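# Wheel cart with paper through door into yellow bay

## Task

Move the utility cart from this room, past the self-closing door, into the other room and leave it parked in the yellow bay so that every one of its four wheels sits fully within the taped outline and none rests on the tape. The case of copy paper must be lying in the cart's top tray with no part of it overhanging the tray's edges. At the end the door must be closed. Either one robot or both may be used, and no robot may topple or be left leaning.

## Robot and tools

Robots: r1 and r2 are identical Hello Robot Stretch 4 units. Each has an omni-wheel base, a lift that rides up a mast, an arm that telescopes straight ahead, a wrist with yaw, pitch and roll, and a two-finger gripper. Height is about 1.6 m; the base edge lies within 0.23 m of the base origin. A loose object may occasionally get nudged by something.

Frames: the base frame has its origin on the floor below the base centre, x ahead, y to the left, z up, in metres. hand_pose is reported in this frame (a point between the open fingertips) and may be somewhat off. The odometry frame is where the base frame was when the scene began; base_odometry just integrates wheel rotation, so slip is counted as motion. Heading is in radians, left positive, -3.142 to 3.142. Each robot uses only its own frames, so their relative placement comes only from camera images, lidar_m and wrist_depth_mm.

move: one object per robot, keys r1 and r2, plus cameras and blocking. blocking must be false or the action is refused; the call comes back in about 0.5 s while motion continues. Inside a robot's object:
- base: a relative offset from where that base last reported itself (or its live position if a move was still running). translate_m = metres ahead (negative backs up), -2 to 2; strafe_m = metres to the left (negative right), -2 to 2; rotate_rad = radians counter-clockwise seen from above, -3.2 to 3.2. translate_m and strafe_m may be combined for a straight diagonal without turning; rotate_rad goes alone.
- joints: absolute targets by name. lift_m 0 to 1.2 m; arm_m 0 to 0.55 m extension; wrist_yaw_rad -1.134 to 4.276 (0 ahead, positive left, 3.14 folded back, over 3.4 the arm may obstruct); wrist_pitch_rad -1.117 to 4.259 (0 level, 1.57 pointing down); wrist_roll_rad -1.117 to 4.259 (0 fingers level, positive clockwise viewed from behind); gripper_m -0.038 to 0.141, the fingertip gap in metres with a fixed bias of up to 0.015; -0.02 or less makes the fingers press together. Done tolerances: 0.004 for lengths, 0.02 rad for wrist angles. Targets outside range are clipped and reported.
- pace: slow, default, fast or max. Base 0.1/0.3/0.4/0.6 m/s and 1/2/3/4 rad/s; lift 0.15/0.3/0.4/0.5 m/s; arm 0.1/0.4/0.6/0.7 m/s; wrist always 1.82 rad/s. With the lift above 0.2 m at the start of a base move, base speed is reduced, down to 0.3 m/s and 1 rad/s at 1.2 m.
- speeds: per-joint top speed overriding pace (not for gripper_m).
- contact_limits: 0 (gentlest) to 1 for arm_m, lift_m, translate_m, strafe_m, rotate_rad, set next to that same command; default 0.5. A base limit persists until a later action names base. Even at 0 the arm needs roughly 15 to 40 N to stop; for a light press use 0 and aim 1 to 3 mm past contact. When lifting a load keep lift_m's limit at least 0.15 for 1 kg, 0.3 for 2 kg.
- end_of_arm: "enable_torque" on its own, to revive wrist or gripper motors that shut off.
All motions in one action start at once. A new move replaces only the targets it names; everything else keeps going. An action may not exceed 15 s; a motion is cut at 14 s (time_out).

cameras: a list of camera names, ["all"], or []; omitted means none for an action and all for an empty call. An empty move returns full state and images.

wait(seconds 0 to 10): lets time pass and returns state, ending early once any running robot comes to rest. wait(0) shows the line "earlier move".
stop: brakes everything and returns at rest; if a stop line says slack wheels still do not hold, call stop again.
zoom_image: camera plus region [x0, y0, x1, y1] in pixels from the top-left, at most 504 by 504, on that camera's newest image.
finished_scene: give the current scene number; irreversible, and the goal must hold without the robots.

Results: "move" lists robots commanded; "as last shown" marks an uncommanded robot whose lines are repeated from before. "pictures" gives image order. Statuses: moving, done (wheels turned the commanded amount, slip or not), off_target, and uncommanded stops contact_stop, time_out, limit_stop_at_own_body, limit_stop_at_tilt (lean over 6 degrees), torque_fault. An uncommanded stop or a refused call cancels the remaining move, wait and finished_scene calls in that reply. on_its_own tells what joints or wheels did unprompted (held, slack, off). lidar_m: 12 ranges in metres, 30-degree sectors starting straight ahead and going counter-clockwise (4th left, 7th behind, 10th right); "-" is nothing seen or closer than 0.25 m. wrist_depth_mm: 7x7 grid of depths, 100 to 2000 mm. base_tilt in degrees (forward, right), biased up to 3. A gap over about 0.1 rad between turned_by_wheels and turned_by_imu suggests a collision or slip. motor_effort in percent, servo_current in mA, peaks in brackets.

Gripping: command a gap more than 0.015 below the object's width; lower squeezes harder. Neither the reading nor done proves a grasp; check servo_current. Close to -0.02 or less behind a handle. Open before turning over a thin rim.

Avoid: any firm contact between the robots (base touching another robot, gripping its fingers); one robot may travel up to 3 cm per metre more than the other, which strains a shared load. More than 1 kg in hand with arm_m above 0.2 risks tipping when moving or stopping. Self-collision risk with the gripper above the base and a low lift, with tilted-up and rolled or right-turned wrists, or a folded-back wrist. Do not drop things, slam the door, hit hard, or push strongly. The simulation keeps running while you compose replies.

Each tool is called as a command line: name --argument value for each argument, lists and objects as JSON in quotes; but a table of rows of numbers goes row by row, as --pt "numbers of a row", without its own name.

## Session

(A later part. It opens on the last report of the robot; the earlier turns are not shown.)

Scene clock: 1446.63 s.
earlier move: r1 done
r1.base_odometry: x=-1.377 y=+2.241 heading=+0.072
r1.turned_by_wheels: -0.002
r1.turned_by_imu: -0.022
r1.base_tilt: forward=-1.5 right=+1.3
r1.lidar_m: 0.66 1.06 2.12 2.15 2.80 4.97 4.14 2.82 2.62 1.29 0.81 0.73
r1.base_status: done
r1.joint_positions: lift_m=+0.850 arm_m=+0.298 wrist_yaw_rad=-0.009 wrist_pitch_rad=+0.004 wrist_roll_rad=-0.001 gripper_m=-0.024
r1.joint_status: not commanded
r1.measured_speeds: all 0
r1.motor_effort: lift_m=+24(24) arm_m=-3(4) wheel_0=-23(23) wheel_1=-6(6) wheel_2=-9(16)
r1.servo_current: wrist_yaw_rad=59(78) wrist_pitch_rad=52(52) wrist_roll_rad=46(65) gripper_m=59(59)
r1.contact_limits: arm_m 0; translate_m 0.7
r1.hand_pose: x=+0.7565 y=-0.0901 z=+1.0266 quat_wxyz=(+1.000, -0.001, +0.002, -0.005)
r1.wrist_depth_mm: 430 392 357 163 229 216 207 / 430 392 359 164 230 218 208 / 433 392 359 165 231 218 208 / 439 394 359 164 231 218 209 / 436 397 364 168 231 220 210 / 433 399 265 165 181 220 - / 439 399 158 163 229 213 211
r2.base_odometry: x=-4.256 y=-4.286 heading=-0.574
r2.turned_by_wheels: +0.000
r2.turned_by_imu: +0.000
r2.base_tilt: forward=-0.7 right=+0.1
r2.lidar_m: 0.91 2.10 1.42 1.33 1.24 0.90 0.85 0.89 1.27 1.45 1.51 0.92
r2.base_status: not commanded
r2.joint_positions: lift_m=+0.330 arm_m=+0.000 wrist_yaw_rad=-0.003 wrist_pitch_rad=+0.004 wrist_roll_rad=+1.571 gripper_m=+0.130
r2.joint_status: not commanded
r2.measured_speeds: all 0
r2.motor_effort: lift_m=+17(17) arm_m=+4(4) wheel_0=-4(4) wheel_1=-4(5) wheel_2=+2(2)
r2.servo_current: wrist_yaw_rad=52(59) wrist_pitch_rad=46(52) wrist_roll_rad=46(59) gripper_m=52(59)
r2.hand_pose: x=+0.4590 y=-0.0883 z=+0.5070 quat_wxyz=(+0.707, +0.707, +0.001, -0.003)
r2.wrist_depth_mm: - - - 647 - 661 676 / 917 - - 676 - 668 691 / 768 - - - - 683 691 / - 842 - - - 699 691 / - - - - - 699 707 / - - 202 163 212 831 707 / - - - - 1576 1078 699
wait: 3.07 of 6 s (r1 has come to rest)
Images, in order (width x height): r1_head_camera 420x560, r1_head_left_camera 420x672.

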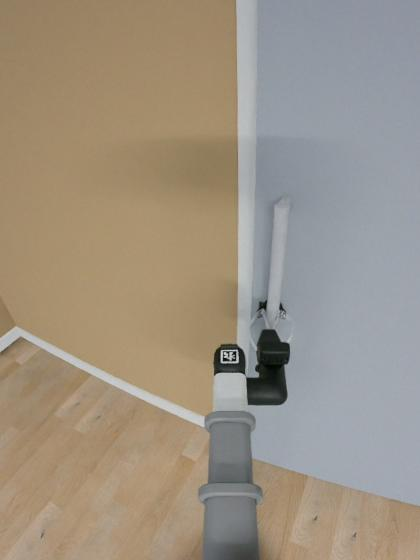

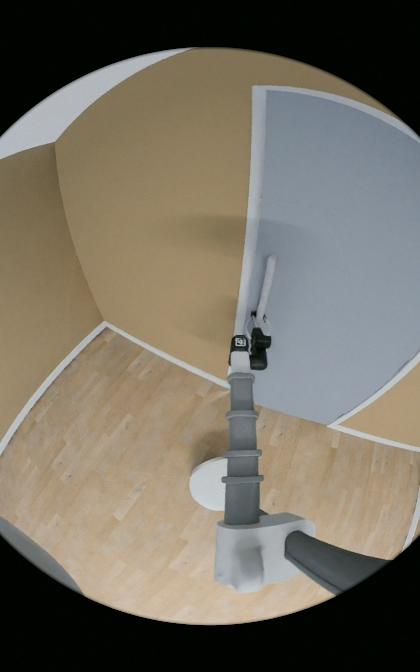

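move --r1 '{"base":{"translate_m":0.04,"strafe_m":-0.012},"pace":"slow","contact_limits":{"translate_m":0.5}}' --blocking false

wait --seconds 2

move --r1 '{"joints":{"gripper_m":0.08}}' --blocking false

wait --seconds 2

move --r1 '{"base":{"translate_m":-0.35}}' --blocking false

wait --seconds 5 --cameras '["r1_head_camera","r1_head_left_camera"]'

Scene clock: 1453.93 s.
move: r1 moving
r1.base_odometry: x=-1.365 y=+2.238 heading=+0.071
r1.turned_by_wheels: -0.001
r1.turned_by_imu: -0.036
r1.base_tilt: forward=-1.6 right=+1.3
r1.lidar_m: 0.68 1.00 2.10 2.11 2.69 4.98 - 2.83 2.64 1.32 0.84 0.73
r1.base_status: translate_m moving; strafe_m moving
r1.joint_positions: lift_m=+0.850 arm_m=+0.298 wrist_yaw_rad=-0.009 wrist_pitch_rad=+0.004 wrist_roll_rad=-0.001 gripper_m=-0.024
r1.joint_status: not commanded
r1.measured_speeds: translate_m=+0.048 strafe_m=-0.015 rotate_rad=+0.002 lift_m=+0.000 arm_m=+0.000 wrist_yaw_rad=+0.000 wrist_pitch_rad=+0.000 wrist_roll_rad=+0.000
r1.motor_effort: lift_m=+24(24) arm_m=-4(4) wheel_0=-2(16) wheel_1=+0(5) wheel_2=-8(9)
r1.servo_current: wrist_yaw_rad=59(72) wrist_pitch_rad=46(46) wrist_roll_rad=65(65) gripper_m=59(59)
r1.contact_limits: arm_m 0; translate_m 0.5
r1.hand_pose: x=+0.7565 y=-0.0901 z=+1.0266 quat_wxyz=(+1.000, -0.001, +0.002, -0.005)
r1.wrist_depth_mm: 399 362 256 164 229 216 206 / 404 362 259 165 231 218 208 / 402 364 262 166 231 217 208 / 404 366 262 165 230 219 208 / 410 366 262 167 234 219 209 / 413 370 185 168 226 220 - / 410 373 178 164 227 213 210
r2: as last shown
r2.turned_by_imu: +0.001
pictures: none

Scene clock: 1455.00 s.
earlier move: r1 done
r1.base_odometry: x=-1.336 y=+2.232 heading=+0.071
r1.turned_by_wheels: +0.000
r1.turned_by_imu: -0.001
r1.base_tilt: forward=-1.5 right=+1.3
r1.lidar_m: 0.68 0.97 2.09 2.14 2.68 5.02 - 2.84 2.62 1.27 0.82 0.74
r1.base_status: done
r1.joint_positions: lift_m=+0.850 arm_m=+0.298 wrist_yaw_rad=-0.009 wrist_pitch_rad=+0.004 wrist_roll_rad=-0.001 gripper_m=-0.024
r1.joint_status: not commanded
r1.measured_speeds: all 0
r1.motor_effort: lift_m=+24(24) arm_m=-4(4) wheel_0=-10(16) wheel_1=-4(5) wheel_2=+0(11)
r1.servo_current: wrist_yaw_rad=39(78) wrist_pitch_rad=46(52) wrist_roll_rad=39(65) gripper_m=52(59)
r1.contact_limits: arm_m 0; translate_m 0.5
r1.hand_pose: x=+0.7565 y=-0.0899 z=+1.0266 quat_wxyz=(+1.000, -0.001, +0.002, -0.004)
r1.wrist_depth_mm: 359 327 263 166 230 214 204 / 359 322 263 167 231 217 206 / 359 329 264 167 231 216 205 / 359 327 264 168 232 216 206 / 357 332 264 167 233 216 207 / 364 332 182 169 226 218 207 / 366 329 170 166 227 211 208
r2.base_odometry: x=-4.256 y=-4.286 heading=-0.574
r2.turned_by_wheels: +0.000
r2.turned_by_imu: +0.000
r2.base_tilt: forward=-0.7 right=+0.1
r2.lidar_m: 0.91 2.07 1.40 1.35 1.25 0.88 0.84 0.90 1.23 1.45 1.53 0.94
r2.base_status: not commanded
r2.joint_positions: lift_m=+0.330 arm_m=+0.000 wrist_yaw_rad=-0.003 wrist_pitch_rad=+0.004 wrist_roll_rad=+1.571 gripper_m=+0.130
r2.joint_status: not commanded
r2.measured_speeds: all 0
r2.motor_effort: lift_m=+17(17) arm_m=+4(4) wheel_0=-4(4) wheel_1=-4(5) wheel_2=+2(2)
r2.servo_current: wrist_yaw_rad=46(59) wrist_pitch_rad=39(52) wrist_roll_rad=52(52) gripper_m=46(59)
r2.hand_pose: x=+0.4590 y=-0.0883 z=+0.5070 quat_wxyz=(+0.707, +0.707, +0.001, -0.003)
r2.wrist_depth_mm: - - - 647 - 654 683 / 931 - - 661 - 668 691 / 759 - - - - 676 699 / - 842 - - - 683 699 / - - - - - 707 715 / - - 202 163 213 831 699 / - - - - 1618 1078 707
wait: 1.07 of 2 s (r1 has come to rest)
pictures: none

Scene clock: 1455.50 s.
move: r1 moving
r1.base_odometry: x=-1.336 y=+2.232 heading=+0.071
r1.turned_by_wheels: +0.000
r1.turned_by_imu: +0.000
r1.base_tilt: forward=-1.5 right=+1.3
r1.lidar_m: 0.69 0.95 2.07 2.12 2.68 5.03 - 2.85 2.62 1.29 0.82 0.75
r1.base_status: not commanded
r1.joint_positions: lift_m=+0.850 arm_m=+0.298 wrist_yaw_rad=-0.009 wrist_pitch_rad=+0.004 wrist_roll_rad=-0.001 gripper_m=+0.001
r1.joint_status: gripper_m moving
r1.measured_speeds: all 0
r1.motor_effort: lift_m=+24(24) arm_m=-4(4) wheel_0=-11(11) wheel_1=-4(4) wheel_2=+0(0)
r1.servo_current: wrist_yaw_rad=59(72) wrist_pitch_rad=39(46) wrist_roll_rad=59(59) gripper_m=59(59)
r1.contact_limits: arm_m 0; translate_m 0.5
r1.hand_pose: x=+0.7565 y=-0.0899 z=+1.0266 quat_wxyz=(+1.000, -0.001, +0.002, -0.004)
r1.wrist_depth_mm: 362 327 266 172 234 220 209 / 357 324 - 174 236 219 210 / 362 329 - 173 236 220 209 / 362 329 270 175 237 220 211 / 357 330 270 174 237 221 211 / 364 332 185 172 188 222 212 / 368 327 175 155 234 218 212
r2: as last shown
pictures: none

Scene clock: 1456.77 s.
earlier move: r1 done
r1.base_odometry: x=-1.336 y=+2.232 heading=+0.071
r1.turned_by_wheels: +0.001
r1.turned_by_imu: +0.001
r1.base_tilt: forward=-1.6 right=+1.3
r1.lidar_m: 0.70 0.98 2.07 2.13 2.69 5.01 - 2.87 2.63 1.28 0.84 0.74
r1.base_status: not commanded
r1.joint_positions: lift_m=+0.850 arm_m=+0.298 wrist_yaw_rad=-0.003 wrist_pitch_rad=+0.004 wrist_roll_rad=-0.001 gripper_m=+0.080
r1.joint_status: all done
r1.measured_speeds: all 0
r1.motor_effort: lift_m=+24(24) arm_m=-4(4) wheel_0=-4(11) wheel_1=-3(4) wheel_2=+0(0)
r1.servo_current: wrist_yaw_rad=65(85) wrist_pitch_rad=46(59) wrist_roll_rad=46(72) gripper_m=39(91)
r1.contact_limits: arm_m 0; translate_m 0.5
r1.hand_pose: x=+0.7570 y=-0.0882 z=+1.0266 quat_wxyz=(+1.000, -0.001, +0.002, -0.001)
r1.wrist_depth_mm: 377 336 - 272 244 231 217 / 382 338 - 276 245 231 218 / 389 338 - 276 246 233 219 / 387 342 - 277 248 234 220 / 392 342 - 277 245 234 221 / 394 343 195 279 185 233 222 / 394 330 320 143 249 229 221
r2.base_odometry: x=-4.256 y=-4.286 heading=-0.574
r2.turned_by_wheels: +0.000
r2.turned_by_imu: +0.000
r2.base_tilt: forward=-0.7 right=+0.0
r2.lidar_m: 0.90 2.04 1.41 1.35 1.23 0.89 0.84 0.88 1.25 1.44 1.52 0.93
r2.base_status: not commanded
r2.joint_positions: lift_m=+0.330 arm_m=+0.000 wrist_yaw_rad=-0.003 wrist_pitch_rad=+0.004 wrist_roll_rad=+1.571 gripper_m=+0.130
r2.joint_status: not commanded
r2.measured_speeds: all 0
r2.motor_effort: lift_m=+17(17) arm_m=+4(4) wheel_0=-4(4) wheel_1=-4(5) wheel_2=+2(2)
r2.servo_current: wrist_yaw_rad=59(59) wrist_pitch_rad=46(46) wrist_roll_rad=46(59) gripper_m=52(59)
r2.hand_pose: x=+0.4590 y=-0.0883 z=+0.5070 quat_wxyz=(+0.707, +0.707, +0.001, -0.003)
r2.wrist_depth_mm: - - - 661 - 661 683 / 917 - - 668 - 661 691 / 759 - - - - 676 699 / - 831 - - - 691 707 / - - - - - 699 707 / - - 202 163 213 842 699 / - - - - 1618 1098 699
wait: 1.27 of 2 s (r1 has come to rest)
pictures: none

Scene clock: 1457.27 s.
move: r1 moving
r1.base_odometry: x=-1.368 y=+2.230 heading=+0.071
r1.turned_by_wheels: +0.000
r1.turned_by_imu: +0.000
r1.base_tilt: forward=-1.6 right=+1.3
r1.lidar_m: 0.73 1.02 2.10 2.14 2.70 4.99 - 2.86 2.62 1.34 0.86 0.78
r1.base_status: translate_m moving
r1.joint_positions: lift_m=+0.850 arm_m=+0.298 wrist_yaw_rad=-0.003 wrist_pitch_rad=+0.004 wrist_roll_rad=-0.001 gripper_m=+0.080
r1.joint_status: not commanded
r1.measured_speeds: translate_m=-0.121 strafe_m=+0.000 rotate_rad=+0.000 lift_m=+0.000 arm_m=+0.000 wrist_yaw_rad=+0.000 wrist_pitch_rad=+0.000 wrist_roll_rad=+0.000
r1.motor_effort: lift_m=+24(24) arm_m=-4(4) wheel_0=-4(8) wheel_1=-6(7) wheel_2=+9(10)
r1.servo_current: wrist_yaw_rad=46(72) wrist_pitch_rad=39(46) wrist_roll_rad=59(65) gripper_m=46(46)
r1.contact_limits: arm_m 0
r1.hand_pose: x=+0.7570 y=-0.0882 z=+1.0266 quat_wxyz=(+1.000, -0.001, +0.002, -0.001)
r1.wrist_depth_mm: 427 373 347 301 268 254 239 / 421 373 347 301 270 255 240 / 421 375 351 304 271 255 241 / 427 375 351 306 273 256 238 / 424 377 347 307 271 257 242 / 427 379 194 307 189 256 240 / 430 368 349 143 273 251 243
r2: as last shown
pictures: none

Scene clock: 1459.43 s.
earlier move: r1 done
r1.base_odometry: x=-1.685 y=+2.207 heading=+0.071
r1.turned_by_wheels: +0.000
r1.turned_by_imu: +0.000
r1.base_tilt: forward=-1.6 right=+1.3
r1.lidar_m: 1.06 1.41 2.23 2.25 2.87 4.71 4.14 2.71 2.49 1.78 1.18 1.05
r1.base_status: done
r1.joint_positions: lift_m=+0.850 arm_m=+0.298 wrist_yaw_rad=-0.003 wrist_pitch_rad=+0.004 wrist_roll_rad=-0.001 gripper_m=+0.080
r1.joint_status: not commanded
r1.measured_speeds: all 0
r1.motor_effort: lift_m=+24(25) arm_m=-4(4) wheel_0=-3(8) wheel_1=-1(8) wheel_2=-1(10)
r1.servo_current: wrist_yaw_rad=65(72) wrist_pitch_rad=39(52) wrist_roll_rad=65(65) gripper_m=46(52)
r1.contact_limits: arm_m 0
r1.hand_pose: x=+0.7571 y=-0.0882 z=+1.0266 quat_wxyz=(+1.000, -0.001, +0.002, -0.001)
r1.wrist_depth_mm: - - - 535 554 517 484 / - - - - 559 517 488 / - - - - 559 521 488 / - - - - 554 530 488 / - - - - 549 521 488 / - - 193 - 187 521 492 / - 149 - 138 559 512 492
r2.base_odometry: x=-4.256 y=-4.286 heading=-0.574
r2.turned_by_wheels: +0.000
r2.turned_by_imu: +0.000
r2.base_tilt: forward=-0.7 right=+0.1
r2.lidar_m: 0.90 2.06 1.39 1.35 1.24 0.87 0.84 0.89 1.24 1.43 1.51 0.95
r2.base_status: not commanded
r2.joint_positions: lift_m=+0.330 arm_m=+0.000 wrist_yaw_rad=-0.003 wrist_pitch_rad=+0.004 wrist_roll_rad=+1.571 gripper_m=+0.130
r2.joint_status: not commanded
r2.measured_speeds: all 0
r2.motor_effort: lift_m=+17(17) arm_m=+4(4) wheel_0=-4(4) wheel_1=-4(5) wheel_2=+2(2)
r2.servo_current: wrist_yaw_rad=46(59) wrist_pitch_rad=39(52) wrist_roll_rad=46(59) gripper_m=52(52)
r2.hand_pose: x=+0.4590 y=-0.0883 z=+0.5070 quat_wxyz=(+0.707, +0.707, +0.001, -0.003)
r2.wrist_depth_mm: - - - 661 - 661 683 / 917 - - 668 - 668 691 / 759 - - - - 683 699 / - 831 - - - 691 699 / - - - - - 691 707 / - - 201 163 213 831 707 / - - - - 1618 1078 699
wait: 2.17 of 5 s (r1 has come to rest)
Images, in order (width x height): r1_head_camera 420x560, r1_head_left_camera 420x672.

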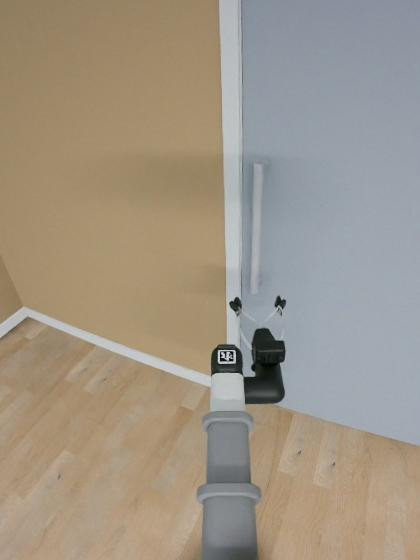

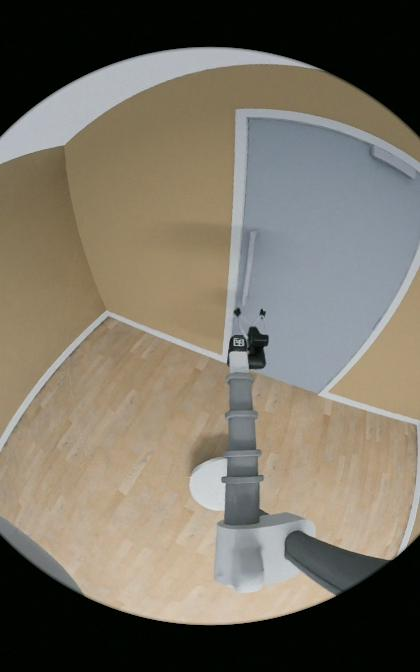

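wait --seconds 3 --cameras '["r1_head_camera","r2_head_camera","r1_head_right_camera"]'

zoom_image --camera "r1_head_camera" --region '[180, 0, 420, 480]'

zoom_image --camera "r2_head_camera" --region '[120, 220, 400, 520]'

Scene clock: 1466.23 s.
r1.base_odometry: x=-1.685 y=+2.207 heading=+0.071
r1.turned_by_wheels: +0.000
r1.turned_by_imu: +0.000
r1.base_tilt: forward=-1.6 right=+1.3
r1.lidar_m: 1.07 1.38 2.21 2.25 2.86 4.69 4.14 2.71 2.49 1.77 1.17 1.07
r1.base_status: done
r1.joint_positions: lift_m=+0.850 arm_m=+0.298 wrist_yaw_rad=-0.003 wrist_pitch_rad=+0.004 wrist_roll_rad=-0.001 gripper_m=+0.080
r1.joint_status: not commanded
r1.measured_speeds: all 0
r1.motor_effort: lift_m=+24(25) arm_m=-4(4) wheel_0=-3(8) wheel_1=-1(8) wheel_2=-1(10)
r1.servo_current: wrist_yaw_rad=65(72) wrist_pitch_rad=39(52) wrist_roll_rad=39(65) gripper_m=46(52)
r1.contact_limits: arm_m 0
r1.hand_pose: x=+0.7571 y=-0.0882 z=+1.0266 quat_wxyz=(+1.000, -0.001, +0.002, -0.001)
r1.wrist_depth_mm: - - - 530 559 521 488 / - - - - 554 521 484 / - - - - 549 521 488 / - - - - 554 525 488 / - - - - 559 525 492 / - - 195 - 186 521 492 / - 149 - 137 559 517 492
r2.base_odometry: x=-4.256 y=-4.286 heading=-0.574
r2.turned_by_wheels: +0.000
r2.turned_by_imu: +0.001
r2.base_tilt: forward=-0.7 right=+0.1
r2.lidar_m: 0.90 2.03 1.39 1.34 1.26 0.89 0.84 0.90 1.23 1.44 1.52 0.92
r2.base_status: not commanded
r2.joint_positions: lift_m=+0.330 arm_m=+0.000 wrist_yaw_rad=-0.003 wrist_pitch_rad=+0.004 wrist_roll_rad=+1.571 gripper_m=+0.130
r2.joint_status: not commanded
r2.measured_speeds: all 0
r2.motor_effort: lift_m=+17(17) arm_m=+4(4) wheel_0=-3(4) wheel_1=-4(5) wheel_2=+2(2)
r2.servo_current: wrist_yaw_rad=46(59) wrist_pitch_rad=46(52) wrist_roll_rad=46(59) gripper_m=46(52)
r2.hand_pose: x=+0.4590 y=-0.0883 z=+0.5070 quat_wxyz=(+0.707, +0.707, +0.001, -0.003)
r2.wrist_depth_mm: - - - 647 - 661 683 / 931 - - 668 - 676 691 / 759 - - - - 676 691 / - 842 - - - 699 699 / - - - - - 699 691 / - - 201 163 213 831 707 / - - - - 1576 1098 699
wait: 3.00 s; at rest from the start
pictures: r1_head_camera, r1_head_right_camera, r2_head_camera
Images, in order (width x height): r1_head_camera 420x560, r1_head_right_camera 420x672, r2_head_camera 420x560.

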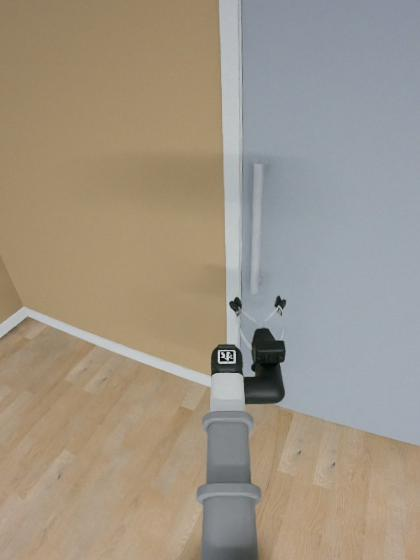

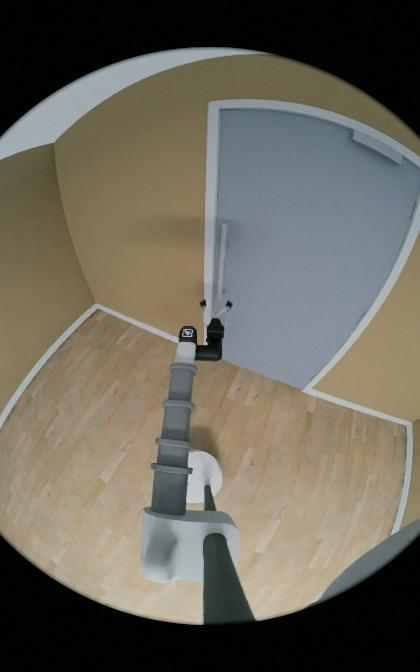

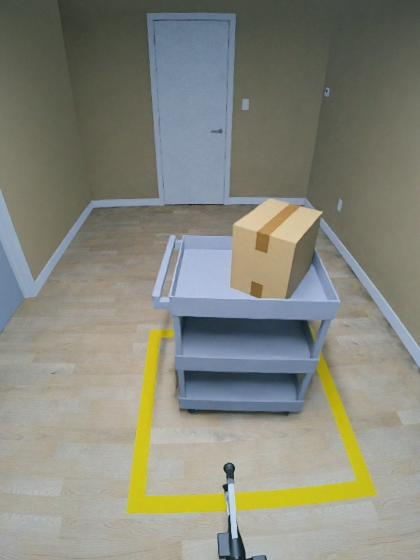

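Scaled by 1.050 from the camera's image (finer frame: 600x800).

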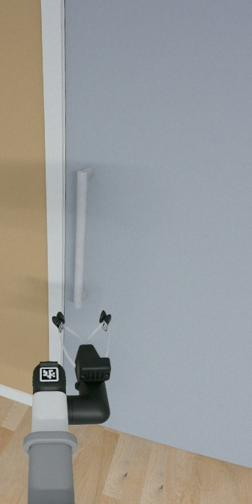

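Scaled by 1.680 from the camera's image (finer frame: 1200x1600).

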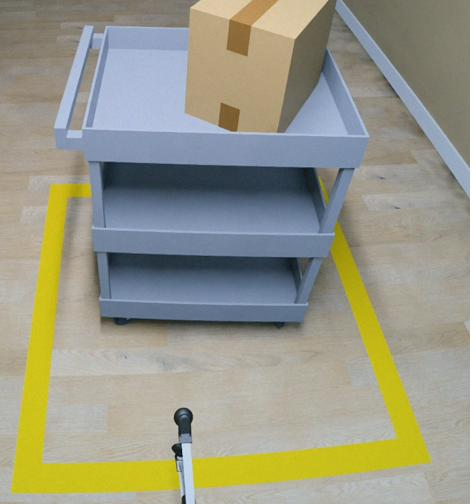

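move --r2 '{"base":{"strafe_m":-0.9},"pace":"fast"}' --blocking false

wait --seconds 5 --cameras '["r2_head_camera","r2_head_left_camera"]'

Scene clock: 1474.57 s.
move: r2 moving
r1: as last shown
r1.motor_effort: lift_m=+24(25) arm_m=-4(4) wheel_0=-3(3) wheel_1=-1(1) wheel_2=-1(1)
r1.contact_limits: arm_m 0
r2.base_odometry: x=-4.288 y=-4.335 heading=-0.574
r2.turned_by_wheels: +0.000
r2.turned_by_imu: +0.001
r2.base_tilt: forward=-0.6 right=+0.1
r2.lidar_m: 0.89 2.10 1.48 1.40 1.24 0.90 0.84 0.90 1.26 1.39 1.46 0.93
r2.base_status: strafe_m moving
r2.joint_positions: lift_m=+0.330 arm_m=+0.000 wrist_yaw_rad=-0.003 wrist_pitch_rad=+0.004 wrist_roll_rad=+1.571 gripper_m=+0.130
r2.joint_status: not commanded
r2.measured_speeds: translate_m=-0.001 strafe_m=-0.223 rotate_rad=+0.007 lift_m=+0.000 arm_m=+0.000 wrist_yaw_rad=+0.000 wrist_pitch_rad=+0.000 wrist_roll_rad=+0.000
r2.motor_effort: lift_m=+17(17) arm_m=+4(4) wheel_0=+13(14) wheel_1=-13(14) wheel_2=+0(2)
r2.servo_current: wrist_yaw_rad=59(72) wrist_pitch_rad=52(52) wrist_roll_rad=26(59) gripper_m=52(52)
r2.hand_pose: x=+0.4590 y=-0.0882 z=+0.5070 quat_wxyz=(+0.707, +0.707, +0.001, -0.003)
r2.wrist_depth_mm: - - - - 1921 654 683 / - - - 668 - 661 691 / 732 - - - - 676 699 / 842 809 - - - 683 699 / - - - - - 691 699 / - 715 194 163 195 723 707 / - - - - 1618 1078 699
pictures: none

Scene clock: 1477.47 s.
earlier move: r2 done
r1.base_odometry: x=-1.685 y=+2.207 heading=+0.071
r1.turned_by_wheels: +0.000
r1.turned_by_imu: +0.000
r1.base_tilt: forward=-1.6 right=+1.2
r1.lidar_m: 1.05 1.41 2.24 2.25 2.85 4.67 4.10 2.72 2.49 1.81 1.16 1.08
r1.base_status: not commanded
r1.joint_positions: lift_m=+0.850 arm_m=+0.298 wrist_yaw_rad=-0.003 wrist_pitch_rad=+0.004 wrist_roll_rad=-0.001 gripper_m=+0.080
r1.joint_status: not commanded
r1.measured_speeds: all 0
r1.motor_effort: lift_m=+24(25) arm_m=-4(4) wheel_0=-2(3) wheel_1=-1(2) wheel_2=-1(1)
r1.servo_current: wrist_yaw_rad=39(72) wrist_pitch_rad=39(52) wrist_roll_rad=46(65) gripper_m=39(52)
r1.contact_limits: arm_m 0
r1.hand_pose: x=+0.7571 y=-0.0882 z=+1.0266 quat_wxyz=(+1.000, -0.001, +0.002, -0.001)
r1.wrist_depth_mm: - - - 539 554 521 477 / - - - - 559 521 484 / - - - - 554 517 488 / - - - - 554 517 488 / - - - - 559 521 492 / - - 194 - 186 525 496 / - 150 - 138 564 512 496
r2.base_odometry: x=-4.745 y=-5.042 heading=-0.574
r2.turned_by_wheels: +0.000
r2.turned_by_imu: +0.001
r2.base_tilt: forward=-0.7 right=+0.1
r2.lidar_m: 1.38 0.97 1.35 2.24 1.22 0.85 0.85 0.79 0.59 0.54 0.59 0.80
r2.base_status: done
r2.joint_positions: lift_m=+0.330 arm_m=+0.000 wrist_yaw_rad=-0.003 wrist_pitch_rad=+0.004 wrist_roll_rad=+1.571 gripper_m=+0.130
r2.joint_status: not commanded
r2.measured_speeds: all 0
r2.motor_effort: lift_m=+17(17) arm_m=+4(4) wheel_0=+0(16) wheel_1=+1(15) wheel_2=+0(2)
r2.servo_current: wrist_yaw_rad=39(72) wrist_pitch_rad=46(52) wrist_roll_rad=39(65) gripper_m=52(65)
r2.hand_pose: x=+0.4590 y=-0.0882 z=+0.5070 quat_wxyz=(+0.707, +0.707, +0.001, -0.003)
r2.wrist_depth_mm: - - - - - 917 676 / - - - - 1464 1008 699 / - - - - - 1008 699 / - - - - - 1025 699 / - - - - - 960 699 / - - 218 - 220 831 707 / - - - - 1078 1008 699
wait: 2.90 of 5 s (r2 has come to rest)
Images, in order (width x height): r2_head_camera 420x560, r2_head_left_camera 420x672.

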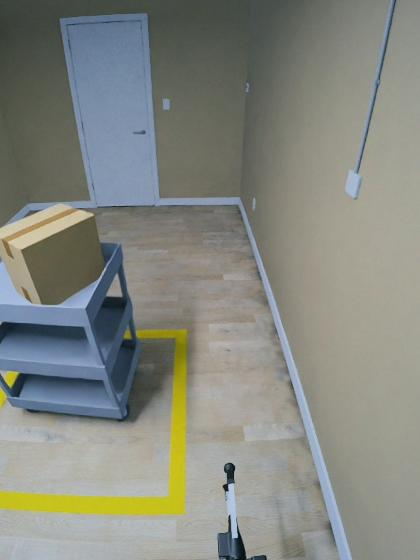

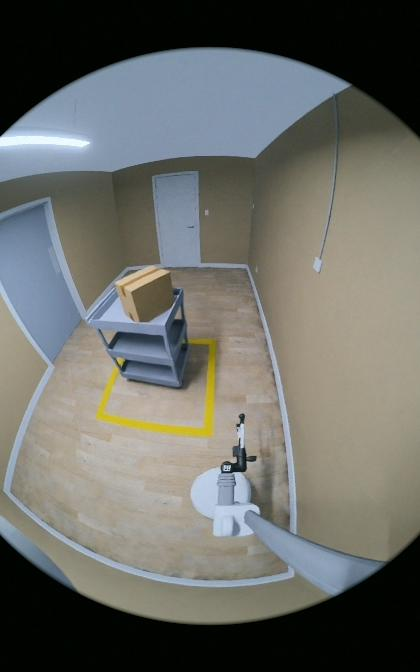

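zoom_image --camera "r2_head_camera" --region '[0, 190, 220, 440]'

Scaled by 2.016 from the camera's image (finer frame: 1200x1600).

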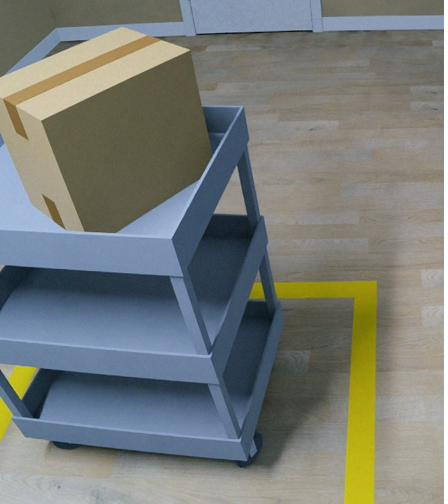

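finished_scene --scene 1

The scene is finished: the task was done.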